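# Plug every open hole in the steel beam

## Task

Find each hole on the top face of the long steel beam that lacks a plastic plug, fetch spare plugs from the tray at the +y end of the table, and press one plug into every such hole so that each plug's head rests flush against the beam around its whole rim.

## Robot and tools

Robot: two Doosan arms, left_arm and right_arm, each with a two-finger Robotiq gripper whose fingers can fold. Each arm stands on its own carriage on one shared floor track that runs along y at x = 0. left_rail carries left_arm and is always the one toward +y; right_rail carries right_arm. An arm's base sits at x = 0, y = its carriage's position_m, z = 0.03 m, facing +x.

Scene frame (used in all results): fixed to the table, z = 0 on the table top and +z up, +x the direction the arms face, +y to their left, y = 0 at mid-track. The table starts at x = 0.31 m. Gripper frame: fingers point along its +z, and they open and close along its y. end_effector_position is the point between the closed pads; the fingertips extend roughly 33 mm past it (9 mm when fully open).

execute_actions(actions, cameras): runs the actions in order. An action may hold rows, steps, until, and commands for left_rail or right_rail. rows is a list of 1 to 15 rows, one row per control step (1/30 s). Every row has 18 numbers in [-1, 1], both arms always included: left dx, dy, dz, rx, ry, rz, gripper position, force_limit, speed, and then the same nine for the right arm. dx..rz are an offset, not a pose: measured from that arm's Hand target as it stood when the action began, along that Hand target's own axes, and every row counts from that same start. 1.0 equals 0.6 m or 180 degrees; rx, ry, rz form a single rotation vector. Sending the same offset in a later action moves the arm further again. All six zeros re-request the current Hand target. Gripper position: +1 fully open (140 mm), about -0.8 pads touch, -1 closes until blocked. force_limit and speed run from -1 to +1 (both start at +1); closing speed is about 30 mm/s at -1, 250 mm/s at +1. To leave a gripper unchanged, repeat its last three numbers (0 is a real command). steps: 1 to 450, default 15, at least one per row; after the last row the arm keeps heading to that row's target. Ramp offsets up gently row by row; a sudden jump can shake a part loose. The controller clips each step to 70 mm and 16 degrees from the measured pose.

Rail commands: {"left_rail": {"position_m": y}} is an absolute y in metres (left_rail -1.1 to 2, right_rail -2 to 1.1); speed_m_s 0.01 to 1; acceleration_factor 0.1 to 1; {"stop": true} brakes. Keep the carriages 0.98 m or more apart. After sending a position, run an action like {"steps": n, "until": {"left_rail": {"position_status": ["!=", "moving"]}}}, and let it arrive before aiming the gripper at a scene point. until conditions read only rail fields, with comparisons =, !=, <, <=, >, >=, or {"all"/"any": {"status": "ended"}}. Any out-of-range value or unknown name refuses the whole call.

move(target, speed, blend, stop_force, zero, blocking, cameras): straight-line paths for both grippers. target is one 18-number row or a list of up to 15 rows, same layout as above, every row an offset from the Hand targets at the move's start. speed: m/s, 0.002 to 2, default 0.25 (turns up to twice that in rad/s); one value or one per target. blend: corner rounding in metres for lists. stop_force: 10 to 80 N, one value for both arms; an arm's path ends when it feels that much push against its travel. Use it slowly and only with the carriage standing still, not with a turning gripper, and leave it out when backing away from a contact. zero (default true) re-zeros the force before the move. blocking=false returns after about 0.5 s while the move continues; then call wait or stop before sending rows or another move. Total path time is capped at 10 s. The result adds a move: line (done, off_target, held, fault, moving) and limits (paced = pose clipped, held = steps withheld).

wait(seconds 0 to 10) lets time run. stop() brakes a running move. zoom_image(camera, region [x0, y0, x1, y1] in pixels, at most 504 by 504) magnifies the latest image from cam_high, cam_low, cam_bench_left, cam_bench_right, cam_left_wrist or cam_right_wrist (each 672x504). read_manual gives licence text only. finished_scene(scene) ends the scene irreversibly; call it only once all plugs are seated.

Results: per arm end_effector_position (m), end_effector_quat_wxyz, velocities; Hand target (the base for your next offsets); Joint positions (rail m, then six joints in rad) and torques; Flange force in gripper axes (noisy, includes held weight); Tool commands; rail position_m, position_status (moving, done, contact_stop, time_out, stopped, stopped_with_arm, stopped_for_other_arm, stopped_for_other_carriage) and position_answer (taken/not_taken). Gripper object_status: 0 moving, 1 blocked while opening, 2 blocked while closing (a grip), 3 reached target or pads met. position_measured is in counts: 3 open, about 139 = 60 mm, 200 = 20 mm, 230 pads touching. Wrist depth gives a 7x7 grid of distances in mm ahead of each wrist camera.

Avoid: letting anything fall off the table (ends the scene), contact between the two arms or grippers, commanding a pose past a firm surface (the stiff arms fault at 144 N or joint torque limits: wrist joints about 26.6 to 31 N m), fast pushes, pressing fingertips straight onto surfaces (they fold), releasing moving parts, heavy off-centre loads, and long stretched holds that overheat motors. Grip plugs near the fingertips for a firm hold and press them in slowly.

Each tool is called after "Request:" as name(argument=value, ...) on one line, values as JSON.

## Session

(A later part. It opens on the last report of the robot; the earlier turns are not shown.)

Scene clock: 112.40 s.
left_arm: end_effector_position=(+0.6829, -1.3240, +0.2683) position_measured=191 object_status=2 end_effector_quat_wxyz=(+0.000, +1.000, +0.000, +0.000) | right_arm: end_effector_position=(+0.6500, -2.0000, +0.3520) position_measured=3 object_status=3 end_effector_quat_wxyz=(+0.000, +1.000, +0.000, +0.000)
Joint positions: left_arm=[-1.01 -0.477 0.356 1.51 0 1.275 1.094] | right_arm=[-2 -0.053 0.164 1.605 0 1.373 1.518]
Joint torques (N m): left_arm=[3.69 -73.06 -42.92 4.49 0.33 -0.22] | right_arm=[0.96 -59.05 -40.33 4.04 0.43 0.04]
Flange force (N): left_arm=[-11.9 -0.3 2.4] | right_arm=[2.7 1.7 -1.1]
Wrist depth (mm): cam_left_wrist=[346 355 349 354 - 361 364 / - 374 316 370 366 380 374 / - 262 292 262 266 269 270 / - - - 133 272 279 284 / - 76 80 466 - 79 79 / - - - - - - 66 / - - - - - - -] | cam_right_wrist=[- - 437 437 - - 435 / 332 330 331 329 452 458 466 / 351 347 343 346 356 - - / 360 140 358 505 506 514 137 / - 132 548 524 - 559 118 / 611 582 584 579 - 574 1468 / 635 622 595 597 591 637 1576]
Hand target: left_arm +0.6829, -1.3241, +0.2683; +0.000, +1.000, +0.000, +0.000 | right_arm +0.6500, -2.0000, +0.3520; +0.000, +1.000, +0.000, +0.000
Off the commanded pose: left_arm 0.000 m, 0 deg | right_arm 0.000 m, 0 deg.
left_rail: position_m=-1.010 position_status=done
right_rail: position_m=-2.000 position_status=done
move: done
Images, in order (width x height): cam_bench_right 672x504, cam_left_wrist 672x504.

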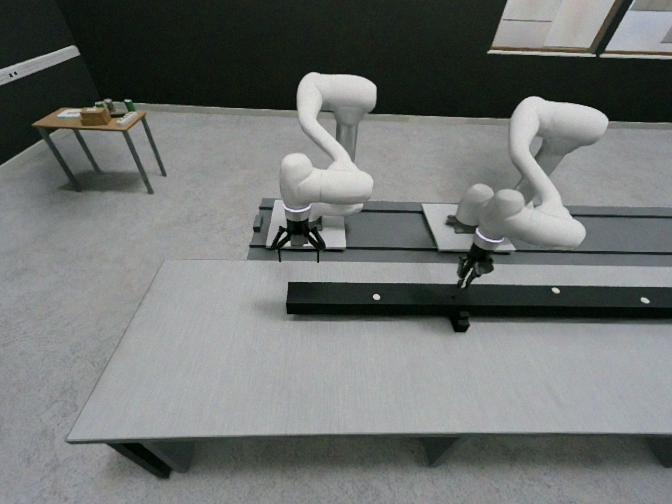

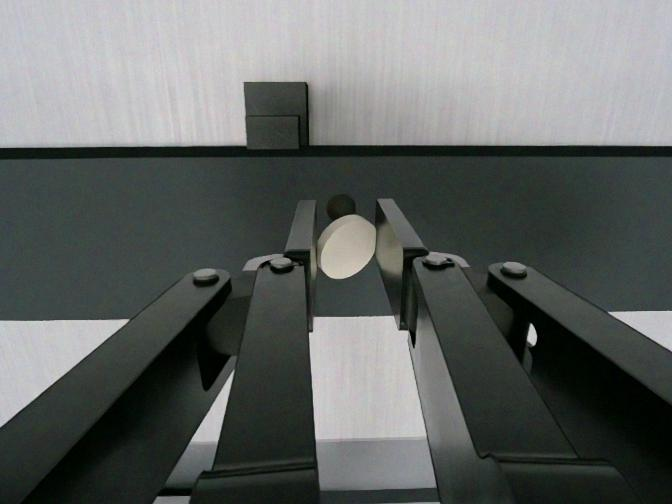

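Request:
move(target=[[0,0,-0.12,0,0,0,-1,-1,-1,0,0,0,0,0,0,1,1,1],[-0.05,-0.523,-0.14,0,0,0,-1,-1,-1,0,0,0,0,0,0,1,1,1]], blend=0.03, cameras=[])

Request:
execute_actions(actions=[{"left_rail":{"position_m":2.0,"acceleration_factor":1},"steps":400,"until":{"left_rail":{"position_status":["!=","moving"]}}}], cameras=[])

Request:
move(target=[[-0.1,-0.5,0.2,0,0,0,-1,-1,-1,0,0,0,0,0,0,1,1,1],[-0.1,-0.5,0.485,0,0,0,-1,-1,-1,0,0,0,0,0,0,1,1,1]], blend=0.03, cameras=["cam_bench_left"])

Request:
zoom_image(camera="cam_bench_left", region=[380, 220, 500, 340])

Scene clock: 137.93 s.
left_arm: end_effector_position=(+0.6529, -1.0103, +0.3522) position_measured=191 object_status=2 end_effector_quat_wxyz=(+0.000, +1.000, +0.000, +0.000) | right_arm: end_effector_position=(+0.6500, -2.0000, +0.3520) position_measured=3 object_status=3 end_effector_quat_wxyz=(+0.000, +1.000, +0.000, +0.000)
Joint positions: left_arm=[-1.01 -0.053 0.168 1.599 0 1.374 1.518] | right_arm=[-2 -0.053 0.164 1.605 0 1.373 1.518]
Joint torques (N m): left_arm=[3.89 -56.73 -44.14 4.62 0.28 -0.25] | right_arm=[1.46 -59.67 -40.29 4.08 0.38 0.02]
Flange force (N): left_arm=[-9.0 5.8 3.6] | right_arm=[4.0 2.5 -0.9]
Wrist depth (mm): cam_left_wrist=[425 440 396 428 - 433 417 / - - - 432 - - 385 / - 339 - 352 - - - / - 365 - 133 109 438 523 / - 75 80 - - 79 78 / - - - - - - 66 / - - - - - - -] | cam_right_wrist=[- - 437 - - - - / 332 331 328 327 319 - - / 347 346 343 344 470 475 478 / - 140 515 355 518 - 130 / - 141 531 - - - 118 / - 581 603 608 584 - 1555 / - 637 603 600 597 619 1545]
Hand target: left_arm +0.6529, -1.0102, +0.3523; +0.000, +1.000, +0.000, +0.000 | right_arm +0.6500, -2.0000, +0.3520; +0.000, +1.000, +0.000, +0.000
Off the commanded pose: left_arm 0.000 m, 0 deg | right_arm 0.000 m, 0 deg.
left_rail: position_m=-1.010 position_status=done
right_rail: position_m=-2.000 position_status=done
move: done
No camera images: "cameras" was empty.

Scene clock: 142.90 s.
left_arm: end_effector_position=(+0.6529, +1.9997, +0.3523) position_measured=191 object_status=2 end_effector_quat_wxyz=(+0.000, +1.000, +0.000, +0.000) | right_arm: end_effector_position=(+0.6500, -2.0000, +0.3520) position_measured=3 object_status=3 end_effector_quat_wxyz=(+0.000, +1.000, +0.000, +0.000)
Joint positions: left_arm=[2 -0.053 0.168 1.599 0 1.374 1.518] | right_arm=[-2 -0.053 0.164 1.605 0 1.373 1.518]
Joint torques (N m): left_arm=[3.14 -56.06 -43.92 4.58 0.31 -0.25] | right_arm=[0.76 -59.01 -40.36 4.07 0.36 0]
Flange force (N): left_arm=[-9.5 4.7 3.3] | right_arm=[3.0 1.4 -1.0]
Wrist depth (mm): cam_left_wrist=[419 416 - - 429 - - / - 443 452 453 477 450 - / 474 455 - 476 - 345 - / - 502 - 118 109 526 - / - 76 80 555 - 79 78 / - - - - - - 66 / - - - - - - -] | cam_right_wrist=[- - 430 - - 428 - / 331 329 331 329 327 457 - / 346 346 344 343 344 462 - / 358 131 365 360 490 548 136 / - 123 530 542 506 537 118 / 611 630 608 612 - 600 1424 / 622 635 597 600 592 617 1566]
Hand target: left_arm +0.6529, +1.9997, +0.3523; +0.000, +1.000, +0.000, +0.000 | right_arm +0.6500, -2.0000, +0.3520; +0.000, +1.000, +0.000, +0.000
Tool commands: left_gripper/position=-1.0 left_gripper/force_limit=-1.0 left_gripper/speed=-1.0 right_gripper/position=+1.0 right_gripper/force_limit=+1.0 right_gripper/speed=+1.0
Off the commanded pose: left_arm 0.000 m, 0 deg | right_arm 0.000 m, 0 deg.
left_rail: position_m=2.000 position_status=done
right_rail: position_m=-2.000 position_status=done
No camera images: "cameras" was empty.

Scene clock: 145.30 s.
left_arm: end_effector_position=(+0.5930, +2.2996, +0.0613) position_measured=191 object_status=2 end_effector_quat_wxyz=(+0.000, +1.000, +0.000, +0.000) | right_arm: end_effector_position=(+0.6500, -2.0000, +0.3520) position_measured=3 object_status=3 end_effector_quat_wxyz=(+0.000, +1.000, +0.000, +0.000)
Joint positions: left_arm=[2 0.416 0.392 1.882 0 0.867 1.987] | right_arm=[-2 -0.053 0.164 1.605 0 1.373 1.518]
Joint torques (N m): left_arm=[3.64 -68.34 -34.69 3.65 0.3 -0.24] | right_arm=[1.07 -58.91 -40.19 4.11 0.37 0.09]
Flange force (N): left_arm=[-6.4 9.6 -1.6] | right_arm=[2.8 2.0 -1.5]
Wrist depth (mm): cam_left_wrist=[168 169 170 173 172 173 174 / 178 179 180 182 183 185 186 / 190 191 193 193 195 197 197 / - 204 202 134 204 209 216 / 215 76 80 221 - 79 223 / - - - 242 - - 66 / - - - 265 - - -] | cam_right_wrist=[- - 432 - 439 417 435 / 331 330 328 328 328 - 453 / 346 345 344 343 347 - - / 359 131 - 364 495 - 130 / - 123 - 529 540 - 118 / 611 609 609 605 556 616 1496 / - 634 600 597 597 625 1515]
Hand target: left_arm +0.5930, +2.2996, +0.0612; +0.000, +1.000, +0.000, +0.000 | right_arm +0.6500, -2.0000, +0.3520; +0.000, +1.000, +0.000, +0.000
Off the commanded pose: left_arm 0.000 m, 0 deg | right_arm 0.000 m, 0 deg.
left_rail: position_m=2.000 position_status=done
right_rail: position_m=-2.000 position_status=done
move: done
Images, in order (width x height): cam_bench_left 672x504.

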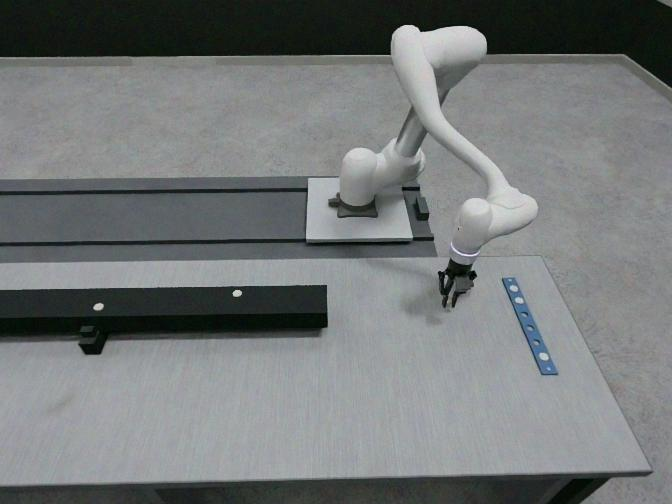

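Scaled by 4.200 from the camera's 672x504 image, which has a finer 960x720 frame.

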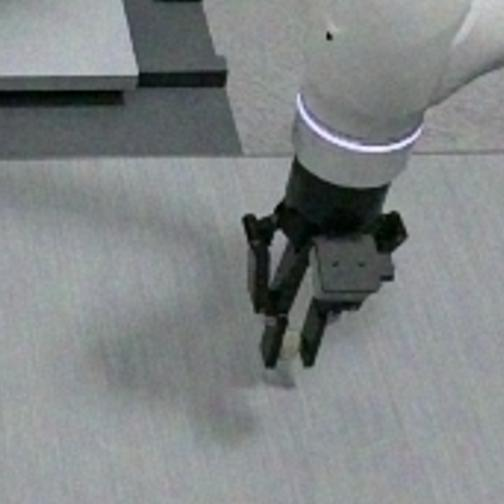

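Request:
move(target=[0,0,0.03,0,0,0,-1,-1,-1,0,0,0,0,0,0,1,1,1], speed=0.02, stop_force=10, cameras=["cam_left_wrist"])

Request:
move(target=[0,0,0,0,0,0,0.0,-1,-0.9,0,0,0,0,0,0,1,1,1], cameras=["cam_left_wrist"])

Scene clock: 151.13 s.
left_arm: end_effector_position=(+0.5930, +2.2996, +0.0432) position_measured=191 object_status=2 end_effector_quat_wxyz=(+0.000, +1.000, +0.000, +0.000) | right_arm: end_effector_position=(+0.6500, -2.0000, +0.3520) position_measured=3 object_status=3 end_effector_quat_wxyz=(+0.000, +1.000, +0.000, +0.000)
Joint positions: left_arm=[2 0.416 0.413 1.893 0 0.836 1.987] | right_arm=[-2 -0.053 0.164 1.605 0 1.373 1.518]
Joint torques (N m): left_arm=[3.72 -69.92 -33.64 3.55 0.34 -0.25] | right_arm=[1.35 -58.97 -40.36 4.13 0.39 0.02]
Flange force (N): left_arm=[-5.5 9.1 -1.2] | right_arm=[2.7 2.3 -1.2]
Wrist depth (mm): cam_left_wrist=[154 154 154 155 156 157 157 / 162 163 164 165 165 168 168 / 173 173 177 175 178 179 180 / 184 183 184 167 132 189 190 / - 75 80 198 - 78 201 / - - - 220 - - 66 / - - - 240 - - -] | cam_right_wrist=[434 - 413 432 435 - - / 331 331 328 329 330 - 458 / 346 346 341 345 342 - 494 / 359 131 - 362 515 - 137 / - 123 556 - 548 560 118 / - 591 617 578 579 624 1459 / - 614 598 592 594 620 1576]
Hand target: left_arm +0.5930, +2.2996, +0.0432; +0.000, +1.000, +0.000, +0.000 | right_arm +0.6500, -2.0000, +0.3520; +0.000, +1.000, +0.000, +0.000
Off the commanded pose: left_arm 0.000 m, 0 deg | right_arm 0.000 m, 0 deg.
left_rail: position_m=2.000 position_status=done
right_rail: position_m=-2.000 position_status=done
move: done
Images, in order (width x height): cam_left_wrist 672x504.

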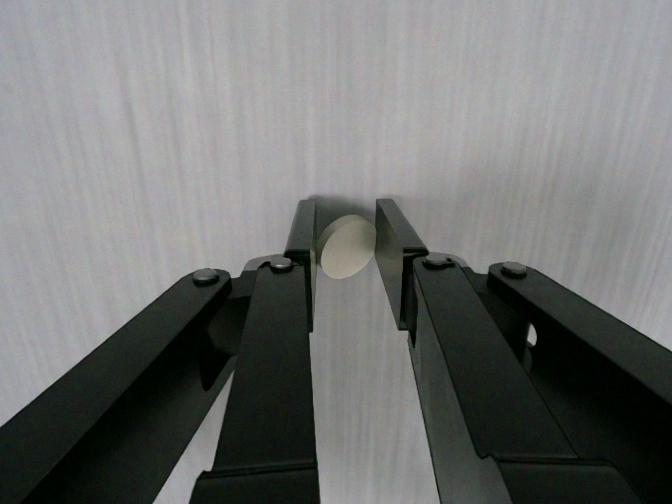

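Scene clock: 152.33 s.
left_arm: end_effector_position=(+0.5930, +2.2996, +0.0432) position_measured=129 object_status=0 end_effector_quat_wxyz=(+0.000, +1.000, +0.000, +0.000) | right_arm: end_effector_position=(+0.6500, -2.0000, +0.3520) position_measured=3 object_status=3 end_effector_quat_wxyz=(+0.000, +1.000, +0.000, +0.000)
Joint positions: left_arm=[2 0.416 0.413 1.893 0 0.836 1.987] | right_arm=[-2 -0.053 0.164 1.605 0 1.373 1.518]
Joint torques (N m): left_arm=[3.49 -69.74 -33.7 3.53 0.34 -0.23] | right_arm=[1.17 -59.13 -40.15 4.08 0.36 -0.04]
Flange force (N): left_arm=[-6.2 8.7 -1.6] | right_arm=[3.5 2.0 -1.3]
Wrist depth (mm): cam_left_wrist=[154 154 154 153 156 157 158 / 164 165 164 167 166 167 168 / 173 173 174 176 178 179 180 / 185 181 134 192 155 186 187 / - 87 111 203 201 74 84 / - - 218 220 227 - 74 / - - 239 241 238 - -] | cam_right_wrist=[438 - - - - - - / 329 332 329 329 333 462 453 / - 348 345 343 350 - - / 360 140 364 365 491 - 130 / - 123 537 545 568 546 118 / - - 581 581 584 574 1468 / - 622 603 594 594 622 1535]
Hand target: left_arm +0.5930, +2.2996, +0.0432; +0.000, +1.000, +0.000, +0.000 | right_arm +0.6500, -2.0000, +0.3520; +0.000, +1.000, +0.000, +0.000
Off the commanded pose: left_arm 0.000 m, 0 deg | right_arm 0.000 m, 0 deg.
left_rail: position_m=2.000 position_status=done
right_rail: position_m=-2.000 position_status=done
move: done
Images, in order (width x height): cam_left_wrist 672x504.

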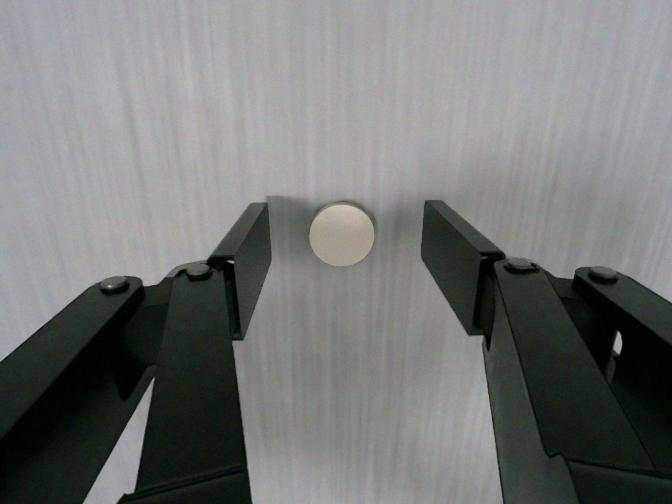

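Request:
move(target=[0,0,0,0,0,0,-1,-0.1,-1,0,0,0,0,0,0,1,1,1], cameras=[])

Request:
wait(seconds=1.5, cameras=["cam_left_wrist"])

Request:
zoom_image(camera="cam_left_wrist", region=[240, 170, 440, 320])

Request:
move(target=[0,0,-0.15,0,0,0,-1,-0.1,-1,0,0,0,0,0,0,1,1,1], speed=0.1, cameras=["cam_left_wrist","cam_bench_left"])

Request:
zoom_image(camera="cam_bench_left", region=[430, 220, 500, 290])

Scene clock: 157.67 s.
left_arm: end_effector_position=(+0.5930, +2.2997, +0.0433) position_measured=198 object_status=2 end_effector_quat_wxyz=(+0.000, +1.000, +0.000, +0.000) | right_arm: end_effector_position=(+0.6500, -2.0000, +0.3520) position_measured=3 object_status=3 end_effector_quat_wxyz=(+0.000, +1.000, +0.000, +0.000)
Joint positions: left_arm=[2 0.416 0.413 1.893 0 0.836 1.987] | right_arm=[-2 -0.053 0.164 1.605 0 1.373 1.518]
Joint torques (N m): left_arm=[-4.88 -50.21 -18.83 -0.17 1.23 -0.3] | right_arm=[1.9 -59.89 -40.06 3.98 0.41 0.02]
Flange force (N): left_arm=[-7.1 -4.9 -31.2] | right_arm=[5.1 3.3 -0.9]
Wrist depth (mm): cam_left_wrist=[155 154 154 155 156 157 158 / 162 163 165 165 168 168 169 / 173 174 175 176 178 178 180 / 185 186 183 151 185 189 193 / 196 76 77 203 - 79 203 / - - - 221 - 71 67 / - - - - - - -] | cam_right_wrist=[- 434 439 - - 439 429 / 330 330 330 329 332 - - / 348 346 345 343 353 - - / 359 140 - 516 508 512 130 / - 132 - - 537 537 118 / 611 578 611 588 - 570 1433 / 644 627 605 592 597 629 1535]
Hand target: left_arm +0.5930, +2.2996, +0.0432; +0.000, +1.000, +0.000, +0.000 | right_arm +0.6500, -2.0000, +0.3520; +0.000, +1.000, +0.000, +0.000
Off the commanded pose: left_arm 0.000 m, 0 deg | right_arm 0.000 m, 0 deg.
left_rail: position_m=2.000 position_status=done
right_rail: position_m=-2.000 position_status=done
move: done
No camera images: "cameras" was empty.

Scene clock: 159.17 s.
left_arm: end_effector_position=(+0.5930, +2.2996, +0.0432) position_measured=198 object_status=2 end_effector_quat_wxyz=(+0.000, +1.000, +0.000, +0.000) | right_arm: end_effector_position=(+0.6500, -2.0000, +0.3520) position_measured=3 object_status=3 end_effector_quat_wxyz=(+0.000, +1.000, +0.000, +0.000)
Joint positions: left_arm=[2 0.416 0.413 1.893 0 0.836 1.987] | right_arm=[-2 -0.053 0.164 1.605 0 1.373 1.518]
Joint torques (N m): left_arm=[-4.75 -50.22 -19.01 -0.18 1.22 -0.29] | right_arm=[1.06 -59.22 -40.17 4.05 0.34 -0.06]
Flange force (N): left_arm=[-7.1 -4.3 -30.9] | right_arm=[3.6 1.8 -1.4]
Wrist depth (mm): cam_left_wrist=[154 154 154 156 156 157 158 / 162 163 164 165 166 168 168 / 173 174 173 176 178 178 180 / 185 186 185 151 185 189 193 / 196 76 77 204 - 79 203 / - - - 220 - 71 67 / - - - - - - -] | cam_right_wrist=[- 429 477 - - 438 430 / 330 332 335 328 318 464 456 / 358 348 341 344 347 - 480 / 359 140 - 354 361 - 137 / - 123 - - 558 - 118 / - - 630 605 579 578 1468 / - 635 603 620 624 617 1576]
Hand target: left_arm +0.5930, +2.2996, +0.0432; +0.000, +1.000, +0.000, +0.000 | right_arm +0.6500, -2.0000, +0.3520; +0.000, +1.000, +0.000, +0.000
Tool commands: left_gripper/position=-1.0 left_gripper/force_limit=-0.1 left_gripper/speed=-1.0 right_gripper/position=+1.0 right_gripper/force_limit=+1.0 right_gripper/speed=+1.0
Off the commanded pose: left_arm 0.000 m, 0 deg | right_arm 0.000 m, 0 deg.
left_rail: position_m=2.000 position_status=done
right_rail: position_m=-2.000 position_status=done
wait: 1.50 s
Images, in order (width x height): cam_left_wrist 672x504.

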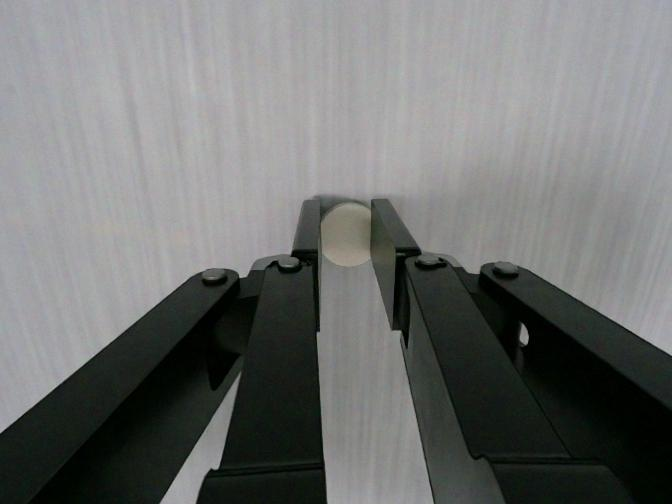

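Scaled by 2.520 from the camera's 672x504 image, which has a finer 960x720 frame.

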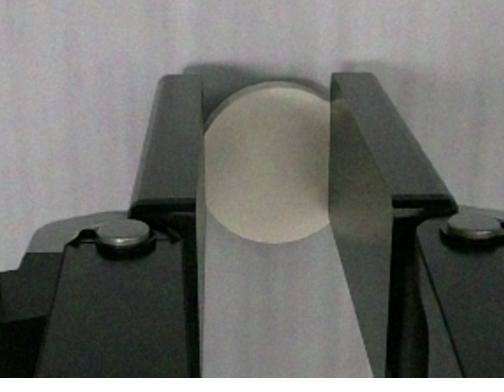

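Scene clock: 160.40 s.
left_arm: end_effector_position=(+0.5929, +2.2997, +0.1332) position_measured=231 object_status=3 end_effector_quat_wxyz=(+0.000, +1.000, +0.000, +0.000) | right_arm: end_effector_position=(+0.6500, -2.0000, +0.3520) position_measured=3 object_status=3 end_effector_quat_wxyz=(+0.000, +1.000, +0.000, +0.000)
Joint positions: left_arm=[2 0.416 0.32 1.828 0 0.993 1.987] | right_arm=[-2 -0.053 0.164 1.605 0 1.373 1.518]
Joint torques (N m): left_arm=[3.61 -64.67 -37.96 3.98 0.3 -0.23] | right_arm=[0.77 -59.22 -40.24 4.08 0.39 0.05]
Flange force (N): left_arm=[-6.9 9.4 -0.2] | right_arm=[3.9 1.6 -0.9]
Wrist depth (mm): cam_left_wrist=[231 232 234 233 234 237 235 / 248 247 248 253 256 252 256 / 260 263 264 262 267 269 270 / 277 280 278 118 275 287 288 / 299 292 - - - 79 304 / - - - - - - - / - - - - - - -] | cam_right_wrist=[- - 428 435 422 - 427 / 330 332 332 331 - - - / 346 344 345 343 - - - / 358 131 503 360 - - 130 / - 123 532 525 - 541 118 / 609 - - 595 611 - 1506 / 619 658 594 602 602 598 1506]
Hand target: left_arm +0.5930, +2.2996, +0.1332; +0.000, +1.000, +0.000, +0.000 | right_arm +0.6500, -2.0000, +0.3520; +0.000, +1.000, +0.000, +0.000
Off the commanded pose: left_arm 0.000 m, 0 deg | right_arm 0.000 m, 0 deg.
left_rail: position_m=2.000 position_status=done
right_rail: position_m=-2.000 position_status=done
move: done
Images, in order (width x height): cam_bench_left 672x504, cam_left_wrist 672x504.

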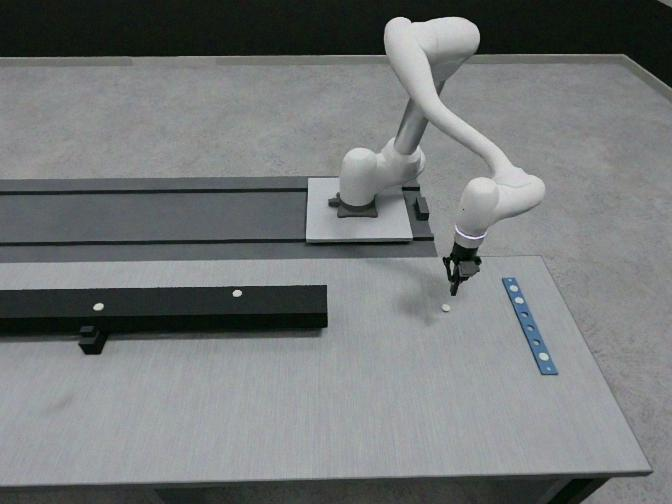

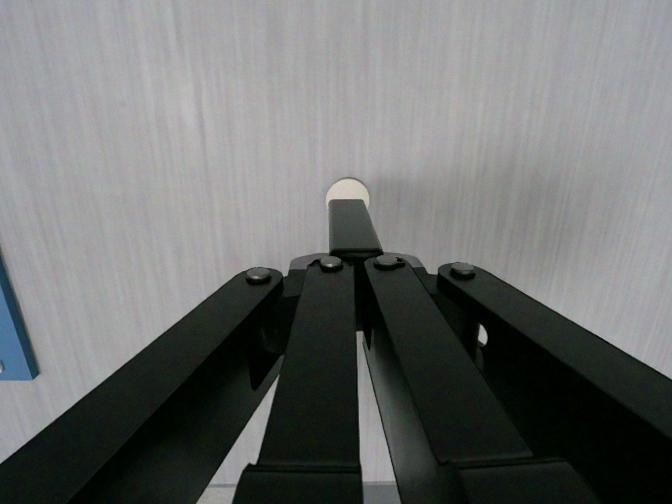

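Scaled by 7.200 from the camera's 672x504 image, which has a finer 960x720 frame.

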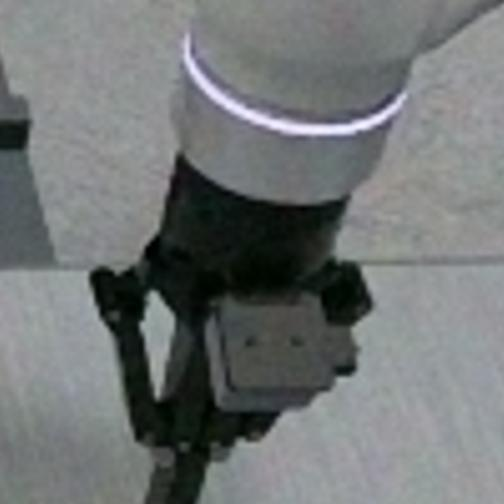

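Request:
move(target=[0,0,0.09,0,0,0,-0.1,-1,1,0,0,0,0,0,0,1,1,1], speed=0.1, cameras=["cam_left_wrist","cam_bench_left"])

Request:
zoom_image(camera="cam_bench_left", region=[430, 270, 480, 320])

Request:
zoom_image(camera="cam_left_wrist", region=[240, 170, 440, 320])

Scene clock: 165.50 s.
left_arm: end_effector_position=(+0.5930, +2.2997, +0.0793) position_measured=141 object_status=3 end_effector_quat_wxyz=(+0.000, +1.000, +0.000, +0.000) | right_arm: end_effector_position=(+0.6500, -2.0000, +0.3520) position_measured=3 object_status=3 end_effector_quat_wxyz=(+0.000, +1.000, +0.000, +0.000)
Joint positions: left_arm=[2 0.416 0.373 1.87 0 0.899 1.987] | right_arm=[-2 -0.053 0.164 1.605 0 1.373 1.518]
Joint torques (N m): left_arm=[3.79 -67.46 -35.19 3.71 0.29 -0.25] | right_arm=[1.43 -59.26 -40.16 4.08 0.37 0.07]
Flange force (N): left_arm=[-5.9 9.4 -1.7] | right_arm=[3.4 2.5 -1.5]
Wrist depth (mm): cam_left_wrist=[183 185 185 187 188 189 192 / 194 196 197 199 199 202 201 / 208 207 210 211 212 214 223 / 222 221 135 227 140 224 232 / - 87 110 245 245 79 81 / - - - 265 - - 74 / - - - 290 - - -] | cam_right_wrist=[- - 424 - - - - / 331 329 329 319 466 457 448 / 339 344 344 346 470 470 - / - 140 370 360 367 - 130 / - 123 - 551 545 - 118 / - - 617 590 584 - 1441 / - 627 600 595 609 620 1555]
Hand target: left_arm +0.5930, +2.2996, +0.0792; +0.000, +1.000, +0.000, +0.000 | right_arm +0.6500, -2.0000, +0.3520; +0.000, +1.000, +0.000, +0.000
Off the commanded pose: left_arm 0.000 m, 0 deg | right_arm 0.000 m, 0 deg.
left_rail: position_m=2.000 position_status=done
right_rail: position_m=-2.000 position_status=done
move: done
Images, in order (width x height): cam_bench_left 672x504, cam_left_wrist 672x504.

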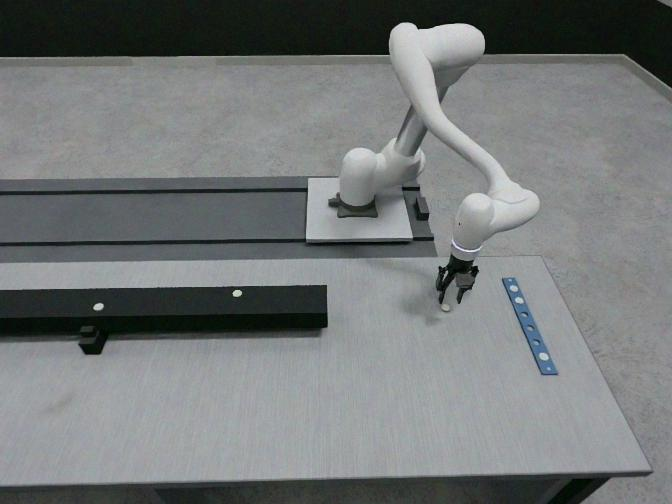

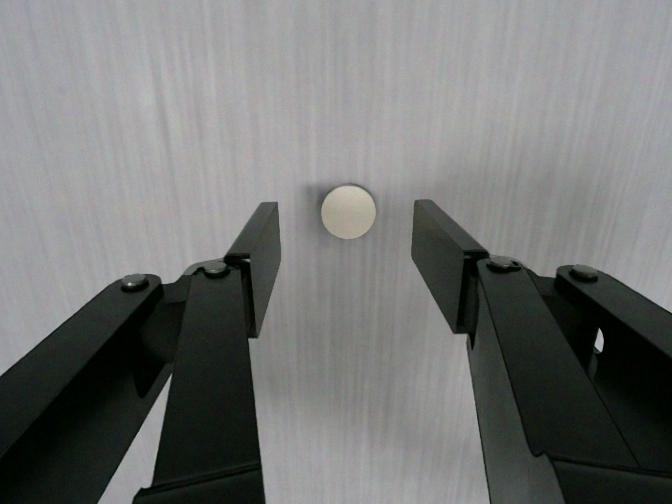

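Scaled by 10.080 from the camera's 672x504 image, which has a finer 960x720 frame.

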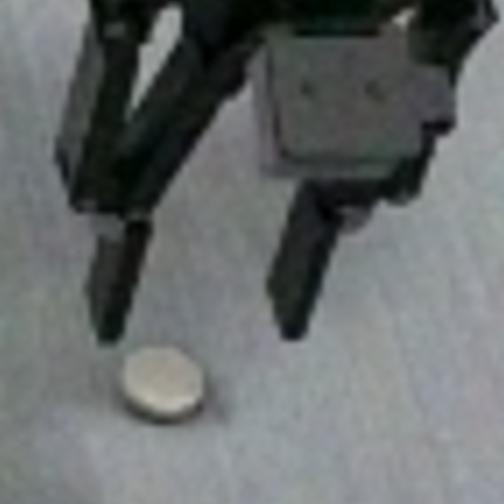

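Scaled by 2.520 from the camera's 672x504 image, which has a finer 960x720 frame.

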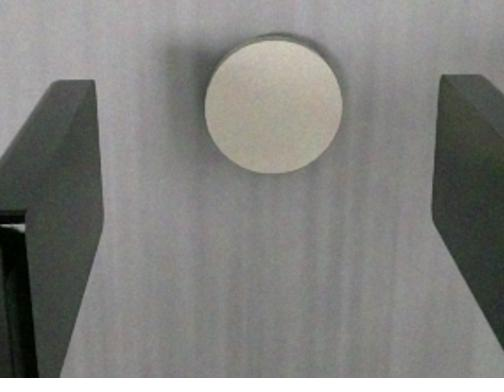

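Request:
move(target=[0.0025,0.0015,0.0655,0,0,0,-0.35,-1,0,0,0,0,0,0,0,1,1,1], speed=0.06, cameras=["cam_left_wrist"])

Request:
zoom_image(camera="cam_left_wrist", region=[240, 170, 440, 320])

Request:
move(target=[0,0,0,0,0,0,-1,-1,-1,0,0,0,0,0,0,1,1,1], cameras=[])

Request:
wait(seconds=0.5, cameras=["cam_left_wrist"])

Request:
move(target=[0,0,-0.15,0,0,0,-1,-1,-1,0,0,0,0,0,0,1,1,1], speed=0.1, cameras=["cam_left_wrist","cam_bench_left"])

Request:
zoom_image(camera="cam_left_wrist", region=[240, 170, 440, 320])

Request:
zoom_image(camera="cam_bench_left", region=[430, 240, 500, 310])

Scene clock: 172.73 s.
left_arm: end_effector_position=(+0.5945, +2.2987, +0.0400) position_measured=173 object_status=3 end_effector_quat_wxyz=(+0.000, +1.000, +0.000, +0.000) | right_arm: end_effector_position=(+0.6500, -2.0000, +0.3520) position_measured=3 object_status=3 end_effector_quat_wxyz=(+0.000, +1.000, +0.000, +0.000)
Joint positions: left_arm=[2 0.414 0.418 1.893 0 0.831 1.985] | right_arm=[-2 -0.053 0.164 1.605 0 1.373 1.518]
Joint torques (N m): left_arm=[3.67 -70.14 -33.58 3.52 0.3 -0.25] | right_arm=[0.94 -59.25 -40.36 4.08 0.38 0.01]
Flange force (N): left_arm=[-6.0 9.1 -1.7] | right_arm=[3.5 1.7 -0.8]
Wrist depth (mm): cam_left_wrist=[150 151 151 152 153 154 155 / 159 160 160 162 163 164 165 / 169 170 172 172 173 173 177 / 184 180 178 175 138 186 189 / - 74 75 199 138 84 74 / - - - 216 - - 68 / - - - 232 - - -] | cam_right_wrist=[428 445 - 443 - 426 - / 322 329 328 328 320 - - / 347 345 345 341 342 469 - / 362 140 354 348 - - 130 / - 123 - 548 543 - 118 / - - 579 566 - - 1515 / 630 634 594 590 585 617 1555]
Hand target: left_arm +0.5945, +2.2987, +0.0399; +0.000, +1.000, +0.000, +0.000 | right_arm +0.6500, -2.0000, +0.3520; +0.000, +1.000, +0.000, +0.000
Off the commanded pose: left_arm 0.000 m, 0 deg | right_arm 0.000 m, 0 deg.
left_rail: position_m=2.000 position_status=done
right_rail: position_m=-2.000 position_status=done
move: done
Images, in order (width x height): cam_left_wrist 672x504.

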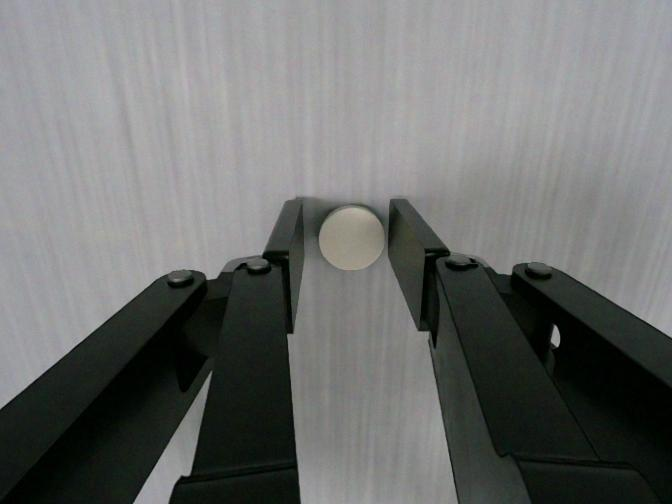

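Scaled by 2.520 from the camera's 672x504 image, which has a finer 960x720 frame.

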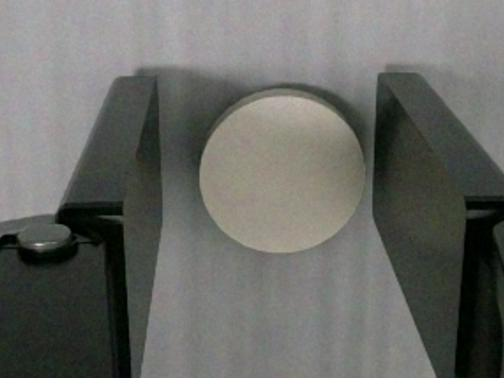

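Scene clock: 173.30 s.
left_arm: end_effector_position=(+0.5945, +2.2987, +0.0399) position_measured=189 object_status=0 end_effector_quat_wxyz=(+0.000, +1.000, +0.000, +0.000) | right_arm: end_effector_position=(+0.6500, -2.0000, +0.3520) position_measured=3 object_status=3 end_effector_quat_wxyz=(+0.000, +1.000, +0.000, +0.000)
Joint positions: left_arm=[2 0.414 0.418 1.893 0 0.831 1.985] | right_arm=[-2 -0.053 0.164 1.605 0 1.373 1.518]
Joint torques (N m): left_arm=[3.4 -67.84 -32.16 3.43 0.36 -0.24] | right_arm=[0.83 -59.41 -40.49 4.03 0.43 -0.01]
Flange force (N): left_arm=[-6.1 8.7 -4.8] | right_arm=[2.9 1.4 -0.9]
Wrist depth (mm): cam_left_wrist=[149 151 152 152 153 154 155 / 158 159 161 162 163 164 165 / 169 170 172 172 174 175 177 / 183 180 179 132 137 185 189 / 192 76 80 199 - 80 198 / - 63 - 216 - - 67 / - - - 236 - - -] | cam_right_wrist=[- 434 416 - 462 - - / 330 331 328 329 332 - - / 346 346 345 344 340 - - / 357 140 369 513 372 - 130 / - 132 536 546 550 - 118 / - - 571 - - 545 1450 / - 625 592 598 600 616 1535]
Hand target: left_arm +0.5945, +2.2987, +0.0399; +0.000, +1.000, +0.000, +0.000 | right_arm +0.6500, -2.0000, +0.3520; +0.000, +1.000, +0.000, +0.000
Off the commanded pose: left_arm 0.000 m, 0 deg | right_arm 0.000 m, 0 deg.
left_rail: position_m=2.000 position_status=done
right_rail: position_m=-2.000 position_status=done
move: done
No camera images: "cameras" was empty.

Scene clock: 173.80 s.
left_arm: end_effector_position=(+0.5945, +2.2987, +0.0399) position_measured=189 object_status=2 end_effector_quat_wxyz=(+0.000, +1.000, +0.000, +0.000) | right_arm: end_effector_position=(+0.6500, -2.0000, +0.3520) position_measured=3 object_status=3 end_effector_quat_wxyz=(+0.000, +1.000, +0.000, +0.000)
Joint positions: left_arm=[2 0.414 0.418 1.893 0 0.831 1.985] | right_arm=[-2 -0.053 0.164 1.605 0 1.373 1.518]
Joint torques (N m): left_arm=[3.35 -67.95 -32.17 3.42 0.35 -0.24] | right_arm=[1.08 -59.16 -40.33 4.08 0.36 0.03]
Flange force (N): left_arm=[-6.0 8.6 -4.8] | right_arm=[3.3 2.0 -1.1]
Wrist depth (mm): cam_left_wrist=[- 152 151 151 153 154 154 / 158 160 161 163 163 162 167 / 169 171 171 172 172 175 177 / 183 180 179 132 137 186 189 / 192 76 80 199 - 80 198 / - 63 - 215 - - 67 / - - - 231 - - -] | cam_right_wrist=[- - - - - - 430 / 331 330 328 328 442 457 477 / 347 345 348 350 - 481 477 / - 140 354 365 505 502 130 / - 122 - 538 534 555 118 / - 606 603 567 592 - 1506 / - 634 603 592 597 625 1545]
Hand target: left_arm +0.5945, +2.2987, +0.0399; +0.000, +1.000, +0.000, +0.000 | right_arm +0.6500, -2.0000, +0.3520; +0.000, +1.000, +0.000, +0.000
Tool commands: left_gripper/position=-1.0 left_gripper/force_limit=-1.0 left_gripper/speed=-1.0 right_gripper/position=+1.0 right_gripper/force_limit=+1.0 right_gripper/speed=+1.0
Off the commanded pose: left_arm 0.000 m, 0 deg | right_arm 0.000 m, 0 deg.
left_rail: position_m=2.000 position_status=done
right_rail: position_m=-2.000 position_status=done
wait: 0.50 s
Images, in order (width x height): cam_left_wrist 672x504.

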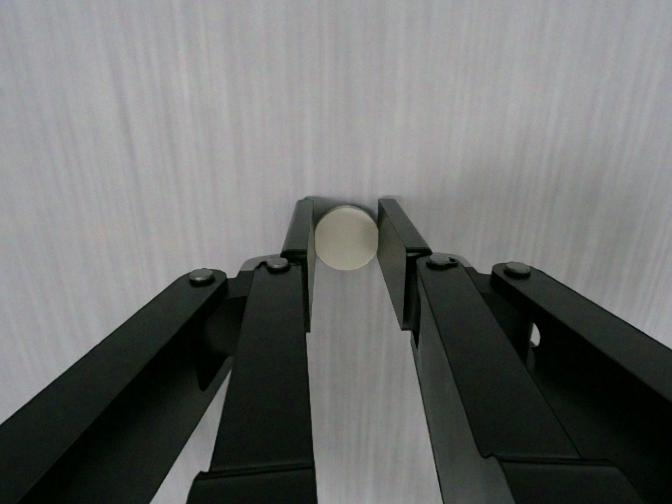

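Scene clock: 175.03 s.
left_arm: end_effector_position=(+0.5944, +2.2987, +0.1299) position_measured=189 object_status=2 end_effector_quat_wxyz=(+0.000, +1.000, +0.000, +0.000) | right_arm: end_effector_position=(+0.6500, -2.0000, +0.3520) position_measured=3 object_status=3 end_effector_quat_wxyz=(+0.000, +1.000, +0.000, +0.000)
Joint positions: left_arm=[2 0.414 0.325 1.829 0 0.988 1.985] | right_arm=[-2 -0.053 0.164 1.605 0 1.373 1.518]
Joint torques (N m): left_arm=[3.71 -65.57 -37.59 3.95 0.27 -0.25] | right_arm=[1.65 -59.72 -40.41 4.14 0.37 0]
Flange force (N): left_arm=[-5.4 9.0 0.2] | right_arm=[4.0 2.8 -0.6]
Wrist depth (mm): cam_left_wrist=[228 229 231 239 232 234 235 / 243 244 245 246 249 249 250 / 257 258 - 259 266 268 267 / 275 277 273 170 137 281 287 / - 76 80 296 - 80 297 / - 63 - 327 - - 67 / - - - - - - -] | cam_right_wrist=[- 431 - 449 424 - - / 328 329 327 322 329 - - / 353 344 344 360 469 - 474 / 359 131 361 357 522 - 137 / - 132 - 556 546 - 118 / 612 617 584 608 597 - 1468 / - 629 603 595 587 629 1545]
Hand target: left_arm +0.5945, +2.2987, +0.1299; +0.000, +1.000, +0.000, +0.000 | right_arm +0.6500, -2.0000, +0.3520; +0.000, +1.000, +0.000, +0.000
Off the commanded pose: left_arm 0.000 m, 0 deg | right_arm 0.000 m, 0 deg.
left_rail: position_m=2.000 position_status=done
right_rail: position_m=-2.000 position_status=done
move: done
Images, in order (width x height): cam_bench_left 672x504, cam_left_wrist 672x504.

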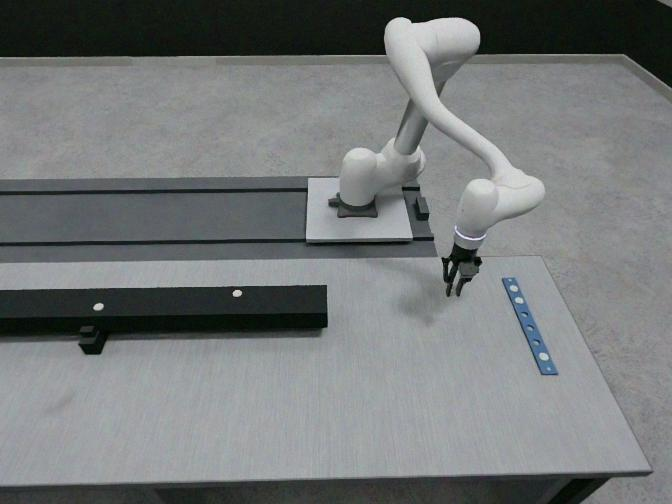

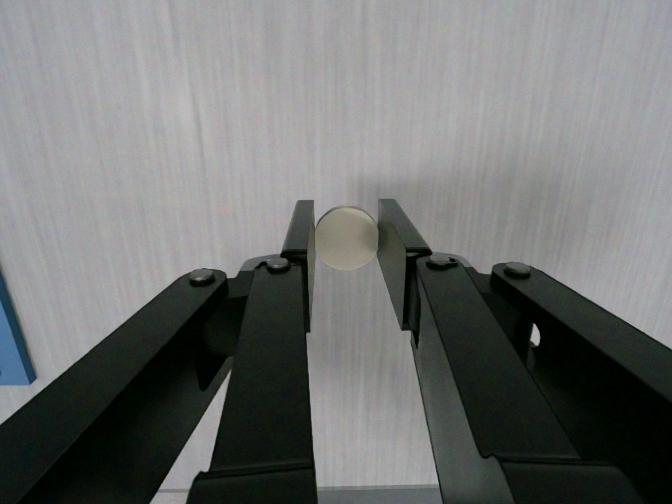

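Scaled by 2.520 from the camera's 672x504 image, which has a finer 960x720 frame.

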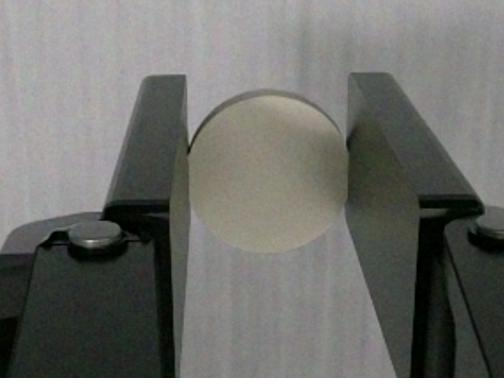

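Scaled by 7.200 from the camera's 672x504 image, which has a finer 960x720 frame.

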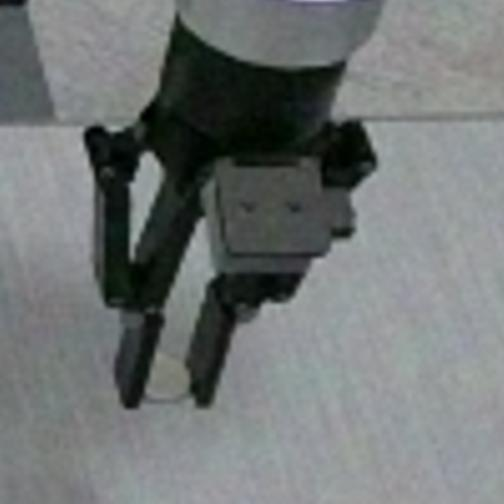

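Request:
move(target=[[0.02,0,-0.2,0,0,0,-1,-1,-1,0,0,0,0,0,0,1,1,1],[0.13,0.498,-0.37,0,0,0,-1,-1,-1,0,0,0,0,0,0,1,1,1]], blend=0.03, cameras=[])

Request:
execute_actions(actions=[{"left_rail":{"position_m":-1.01,"acceleration_factor":0.9},"steps":450,"until":{"left_rail":{"position_status":["!=","moving"]}}}], cameras=[])

Request:
move(target=[0.0082,0.522,0.14,0,0,0,-1,-1,-1,0,0,0,0,0,0,1,1,1], cameras=["cam_left_wrist"])

Request:
zoom_image(camera="cam_left_wrist", region=[240, 120, 440, 320])

Request:
move(target=[0,0,0.12,0,0,0,-1,-1,-1,0,0,0,0,0,0,1,1,1], speed=0.06, cameras=["cam_left_wrist"])

Request:
zoom_image(camera="cam_bench_right", region=[430, 260, 480, 310])

Scene clock: 183.00 s.
left_arm: end_effector_position=(+0.6724, +2.0000, +0.3520) position_measured=189 object_status=2 end_effector_quat_wxyz=(+0.000, +1.000, +0.000, +0.000) | right_arm: end_effector_position=(+0.6500, -2.0000, +0.3520) position_measured=3 object_status=3 end_effector_quat_wxyz=(+0.000, +1.000, +0.000, +0.000)
Joint positions: left_arm=[2 -0.051 0.199 1.562 0 1.38 1.52] | right_arm=[-2 -0.053 0.164 1.605 0 1.373 1.518]
Joint torques (N m): left_arm=[3.88 -59.26 -43.92 4.63 0.28 -0.22] | right_arm=[1.15 -58.95 -40.27 4.09 0.39 -0.01]
Flange force (N): left_arm=[-9.4 5.7 3.4] | right_arm=[3.3 2.1 -1.0]
Wrist depth (mm): cam_left_wrist=[424 415 - 422 426 420 438 / 443 451 458 454 464 457 - / - 473 - 471 - - - / - 505 493 133 135 - - / - 75 80 536 - 80 69 / - 63 - - - - 67 / - - - - - - -] | cam_right_wrist=[431 - - 455 429 446 - / 321 331 329 330 329 452 - / 347 345 344 344 332 471 480 / - 140 357 359 503 512 130 / - 123 - - - 536 118 / - 616 568 - 619 598 1496 / - 651 587 605 603 630 1535]
Hand target: left_arm +0.6724, +2.0000, +0.3520; +0.000, +1.000, +0.000, +0.000 | right_arm +0.6500, -2.0000, +0.3520; +0.000, +1.000, +0.000, +0.000
Off the commanded pose: left_arm 0.000 m, 0 deg | right_arm 0.000 m, 0 deg.
left_rail: position_m=2.000 position_status=done
right_rail: position_m=-2.000 position_status=done
move: done
No camera images: "cameras" was empty.

Scene clock: 188.17 s.
left_arm: end_effector_position=(+0.6724, -1.0099, +0.3520) position_measured=189 object_status=2 end_effector_quat_wxyz=(+0.000, +1.000, +0.000, +0.000) | right_arm: end_effector_position=(+0.6500, -2.0000, +0.3520) position_measured=3 object_status=3 end_effector_quat_wxyz=(+0.000, +1.000, +0.000, +0.000)
Joint positions: left_arm=[-1.01 -0.051 0.199 1.562 0 1.38 1.52] | right_arm=[-2 -0.053 0.164 1.605 0 1.373 1.518]
Joint torques (N m): left_arm=[3.96 -58.95 -43.89 4.64 0.29 -0.27] | right_arm=[0.85 -59.38 -40.29 4.08 0.33 0.04]
Flange force (N): left_arm=[-9.9 5.6 3.3] | right_arm=[3.4 1.6 -1.3]
Wrist depth (mm): cam_left_wrist=[- 426 413 433 425 - 438 / 440 - - 452 458 448 387 / - - - - - - - / - - 352 173 110 - 384 / - 76 80 547 - 80 69 / - 63 - - - - 67 / - - - - - - -] | cam_right_wrist=[436 - - - 414 - 432 / 331 330 323 325 332 462 455 / 348 345 343 343 360 - 498 / 357 140 353 - 368 517 130 / - 123 556 - 541 541 118 / - - 608 572 594 614 1506 / - 657 588 597 603 629 1576]
Hand target: left_arm +0.6724, -1.0099, +0.3520; +0.000, +1.000, +0.000, +0.000 | right_arm +0.6500, -2.0000, +0.3520; +0.000, +1.000, +0.000, +0.000
Tool commands: left_gripper/position=-1.0 left_gripper/force_limit=-1.0 left_gripper/speed=-1.0 right_gripper/position=+1.0 right_gripper/force_limit=+1.0 right_gripper/speed=+1.0
Off the commanded pose: left_arm 0.000 m, 0 deg | right_arm 0.000 m, 0 deg.
left_rail: position_m=-1.010 position_status=done
right_rail: position_m=-2.000 position_status=done
No camera images: "cameras" was empty.

Scene clock: 189.83 s.
left_arm: end_effector_position=(+0.6774, -1.3232, +0.2680) position_measured=189 object_status=2 end_effector_quat_wxyz=(+0.000, +1.000, +0.000, +0.000) | right_arm: end_effector_position=(+0.6500, -2.0000, +0.3520) position_measured=3 object_status=3 end_effector_quat_wxyz=(+0.000, +1.000, +0.000, +0.000)
Joint positions: left_arm=[-1.01 -0.479 0.348 1.523 0 1.271 1.092] | right_arm=[-2 -0.053 0.164 1.605 0 1.373 1.518]
Joint torques (N m): left_arm=[4.47 -72.41 -42.96 4.52 0.29 -0.18] | right_arm=[0.61 -59.21 -40.21 4.04 0.42 0.01]
Flange force (N): left_arm=[-12.8 0.6 1.9] | right_arm=[3.3 1.2 -1.3]
Wrist depth (mm): cam_left_wrist=[345 348 350 346 353 356 354 / 364 367 306 313 371 367 377 / - 257 256 260 261 263 264 / - - - 119 137 279 283 / - 75 80 288 - 79 78 / - 63 - 498 - - 67 / - - - - - - -] | cam_right_wrist=[- 453 - 434 427 - - / 330 329 - 328 316 - 450 / 365 344 345 346 469 476 470 / 358 140 361 506 - - 130 / - 141 556 - 570 - 118 / - 582 578 662 574 - 1450 / - 627 602 600 600 629 1555]
Hand target: left_arm +0.6773, -1.3233, +0.2680; +0.000, +1.000, +0.000, +0.000 | right_arm +0.6500, -2.0000, +0.3520; +0.000, +1.000, +0.000, +0.000
Off the commanded pose: left_arm 0.000 m, 0 deg | right_arm 0.000 m, 0 deg.
left_rail: position_m=-1.010 position_status=done
right_rail: position_m=-2.000 position_status=done
move: done
Images, in order (width x height): cam_left_wrist 672x504.

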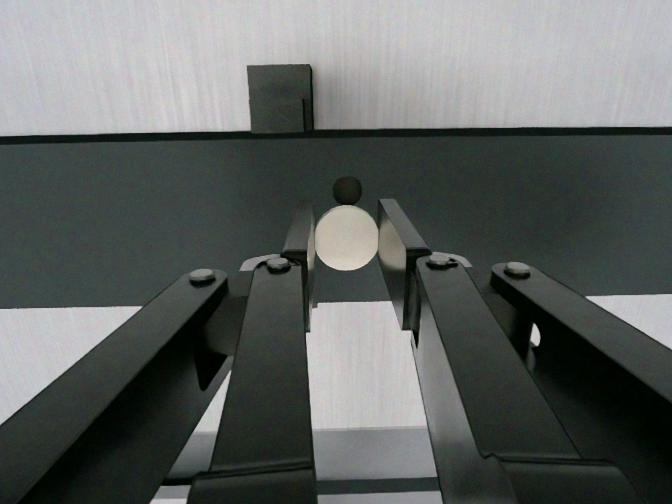

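Scaled by 2.520 from the camera's 672x504 image, which has a finer 960x720 frame.

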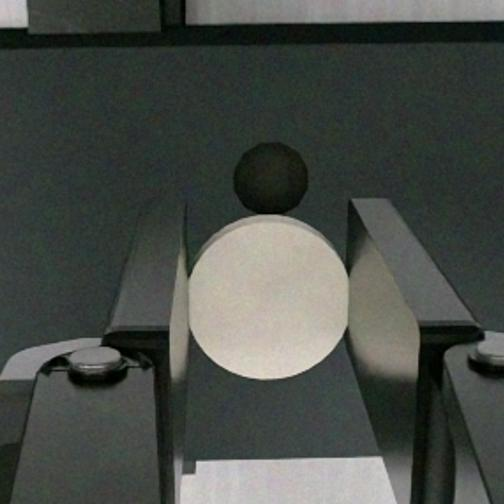

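Scene clock: 191.33 s.
left_arm: end_effector_position=(+0.6774, -1.3232, +0.1960) position_measured=189 object_status=2 end_effector_quat_wxyz=(+0.000, +1.000, +0.000, +0.000) | right_arm: end_effector_position=(+0.6500, -2.0000, +0.3520) position_measured=3 object_status=3 end_effector_quat_wxyz=(+0.000, +1.000, +0.000, +0.000)
Joint positions: left_arm=[-1.01 -0.479 0.389 1.602 0 1.151 1.092] | right_arm=[-2 -0.053 0.164 1.605 0 1.373 1.518]
Joint torques (N m): left_arm=[3.77 -74.42 -40.98 4.35 0.35 -0.24] | right_arm=[1.41 -59.56 -40.37 4.03 0.42 0.03]
Flange force (N): left_arm=[-11.6 0.1 1.0] | right_arm=[3.6 2.4 -0.8]
Wrist depth (mm): cam_left_wrist=[287 288 288 287 291 292 294 / 301 313 244 304 300 249 302 / 188 194 - 187 189 191 191 / - - - 119 136 202 206 / - 76 80 217 - 80 216 / - 63 - - - - 67 / - - - - - - -] | cam_right_wrist=[446 439 429 - - 455 - / 331 332 329 328 329 - 453 / 346 344 346 344 341 489 479 / 357 141 - 364 - - 136 / - 123 - 550 - 541 118 / 612 587 594 608 622 585 1525 / 634 637 595 598 597 629 1525]
Hand target: left_arm +0.6774, -1.3232, +0.1960; +0.000, +1.000, +0.000, +0.000 | right_arm +0.6500, -2.0000, +0.3520; +0.000, +1.000, +0.000, +0.000
Off the commanded pose: left_arm 0.000 m, 0 deg | right_arm 0.000 m, 0 deg.
left_rail: position_m=-1.010 position_status=done
right_rail: position_m=-2.000 position_status=done
move: done
Images, in order (width x height): cam_left_wrist 672x504.

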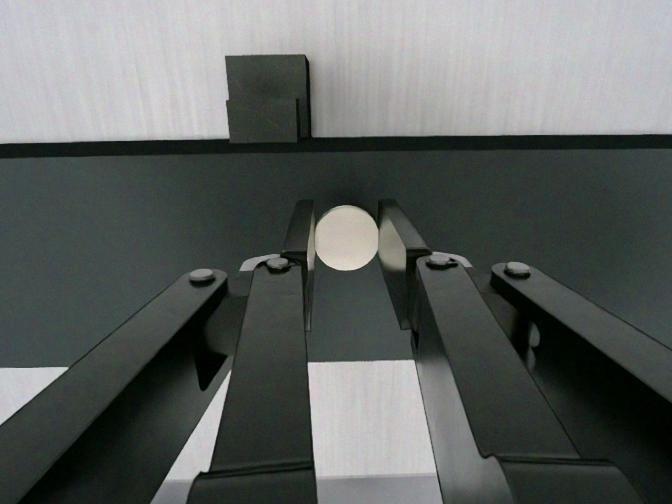

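This scene's latest camera images include none from cam_bench_right. They are from: cam_left_wrist. cam_bench_right's image comes with the result of a call that names it in "cameras".


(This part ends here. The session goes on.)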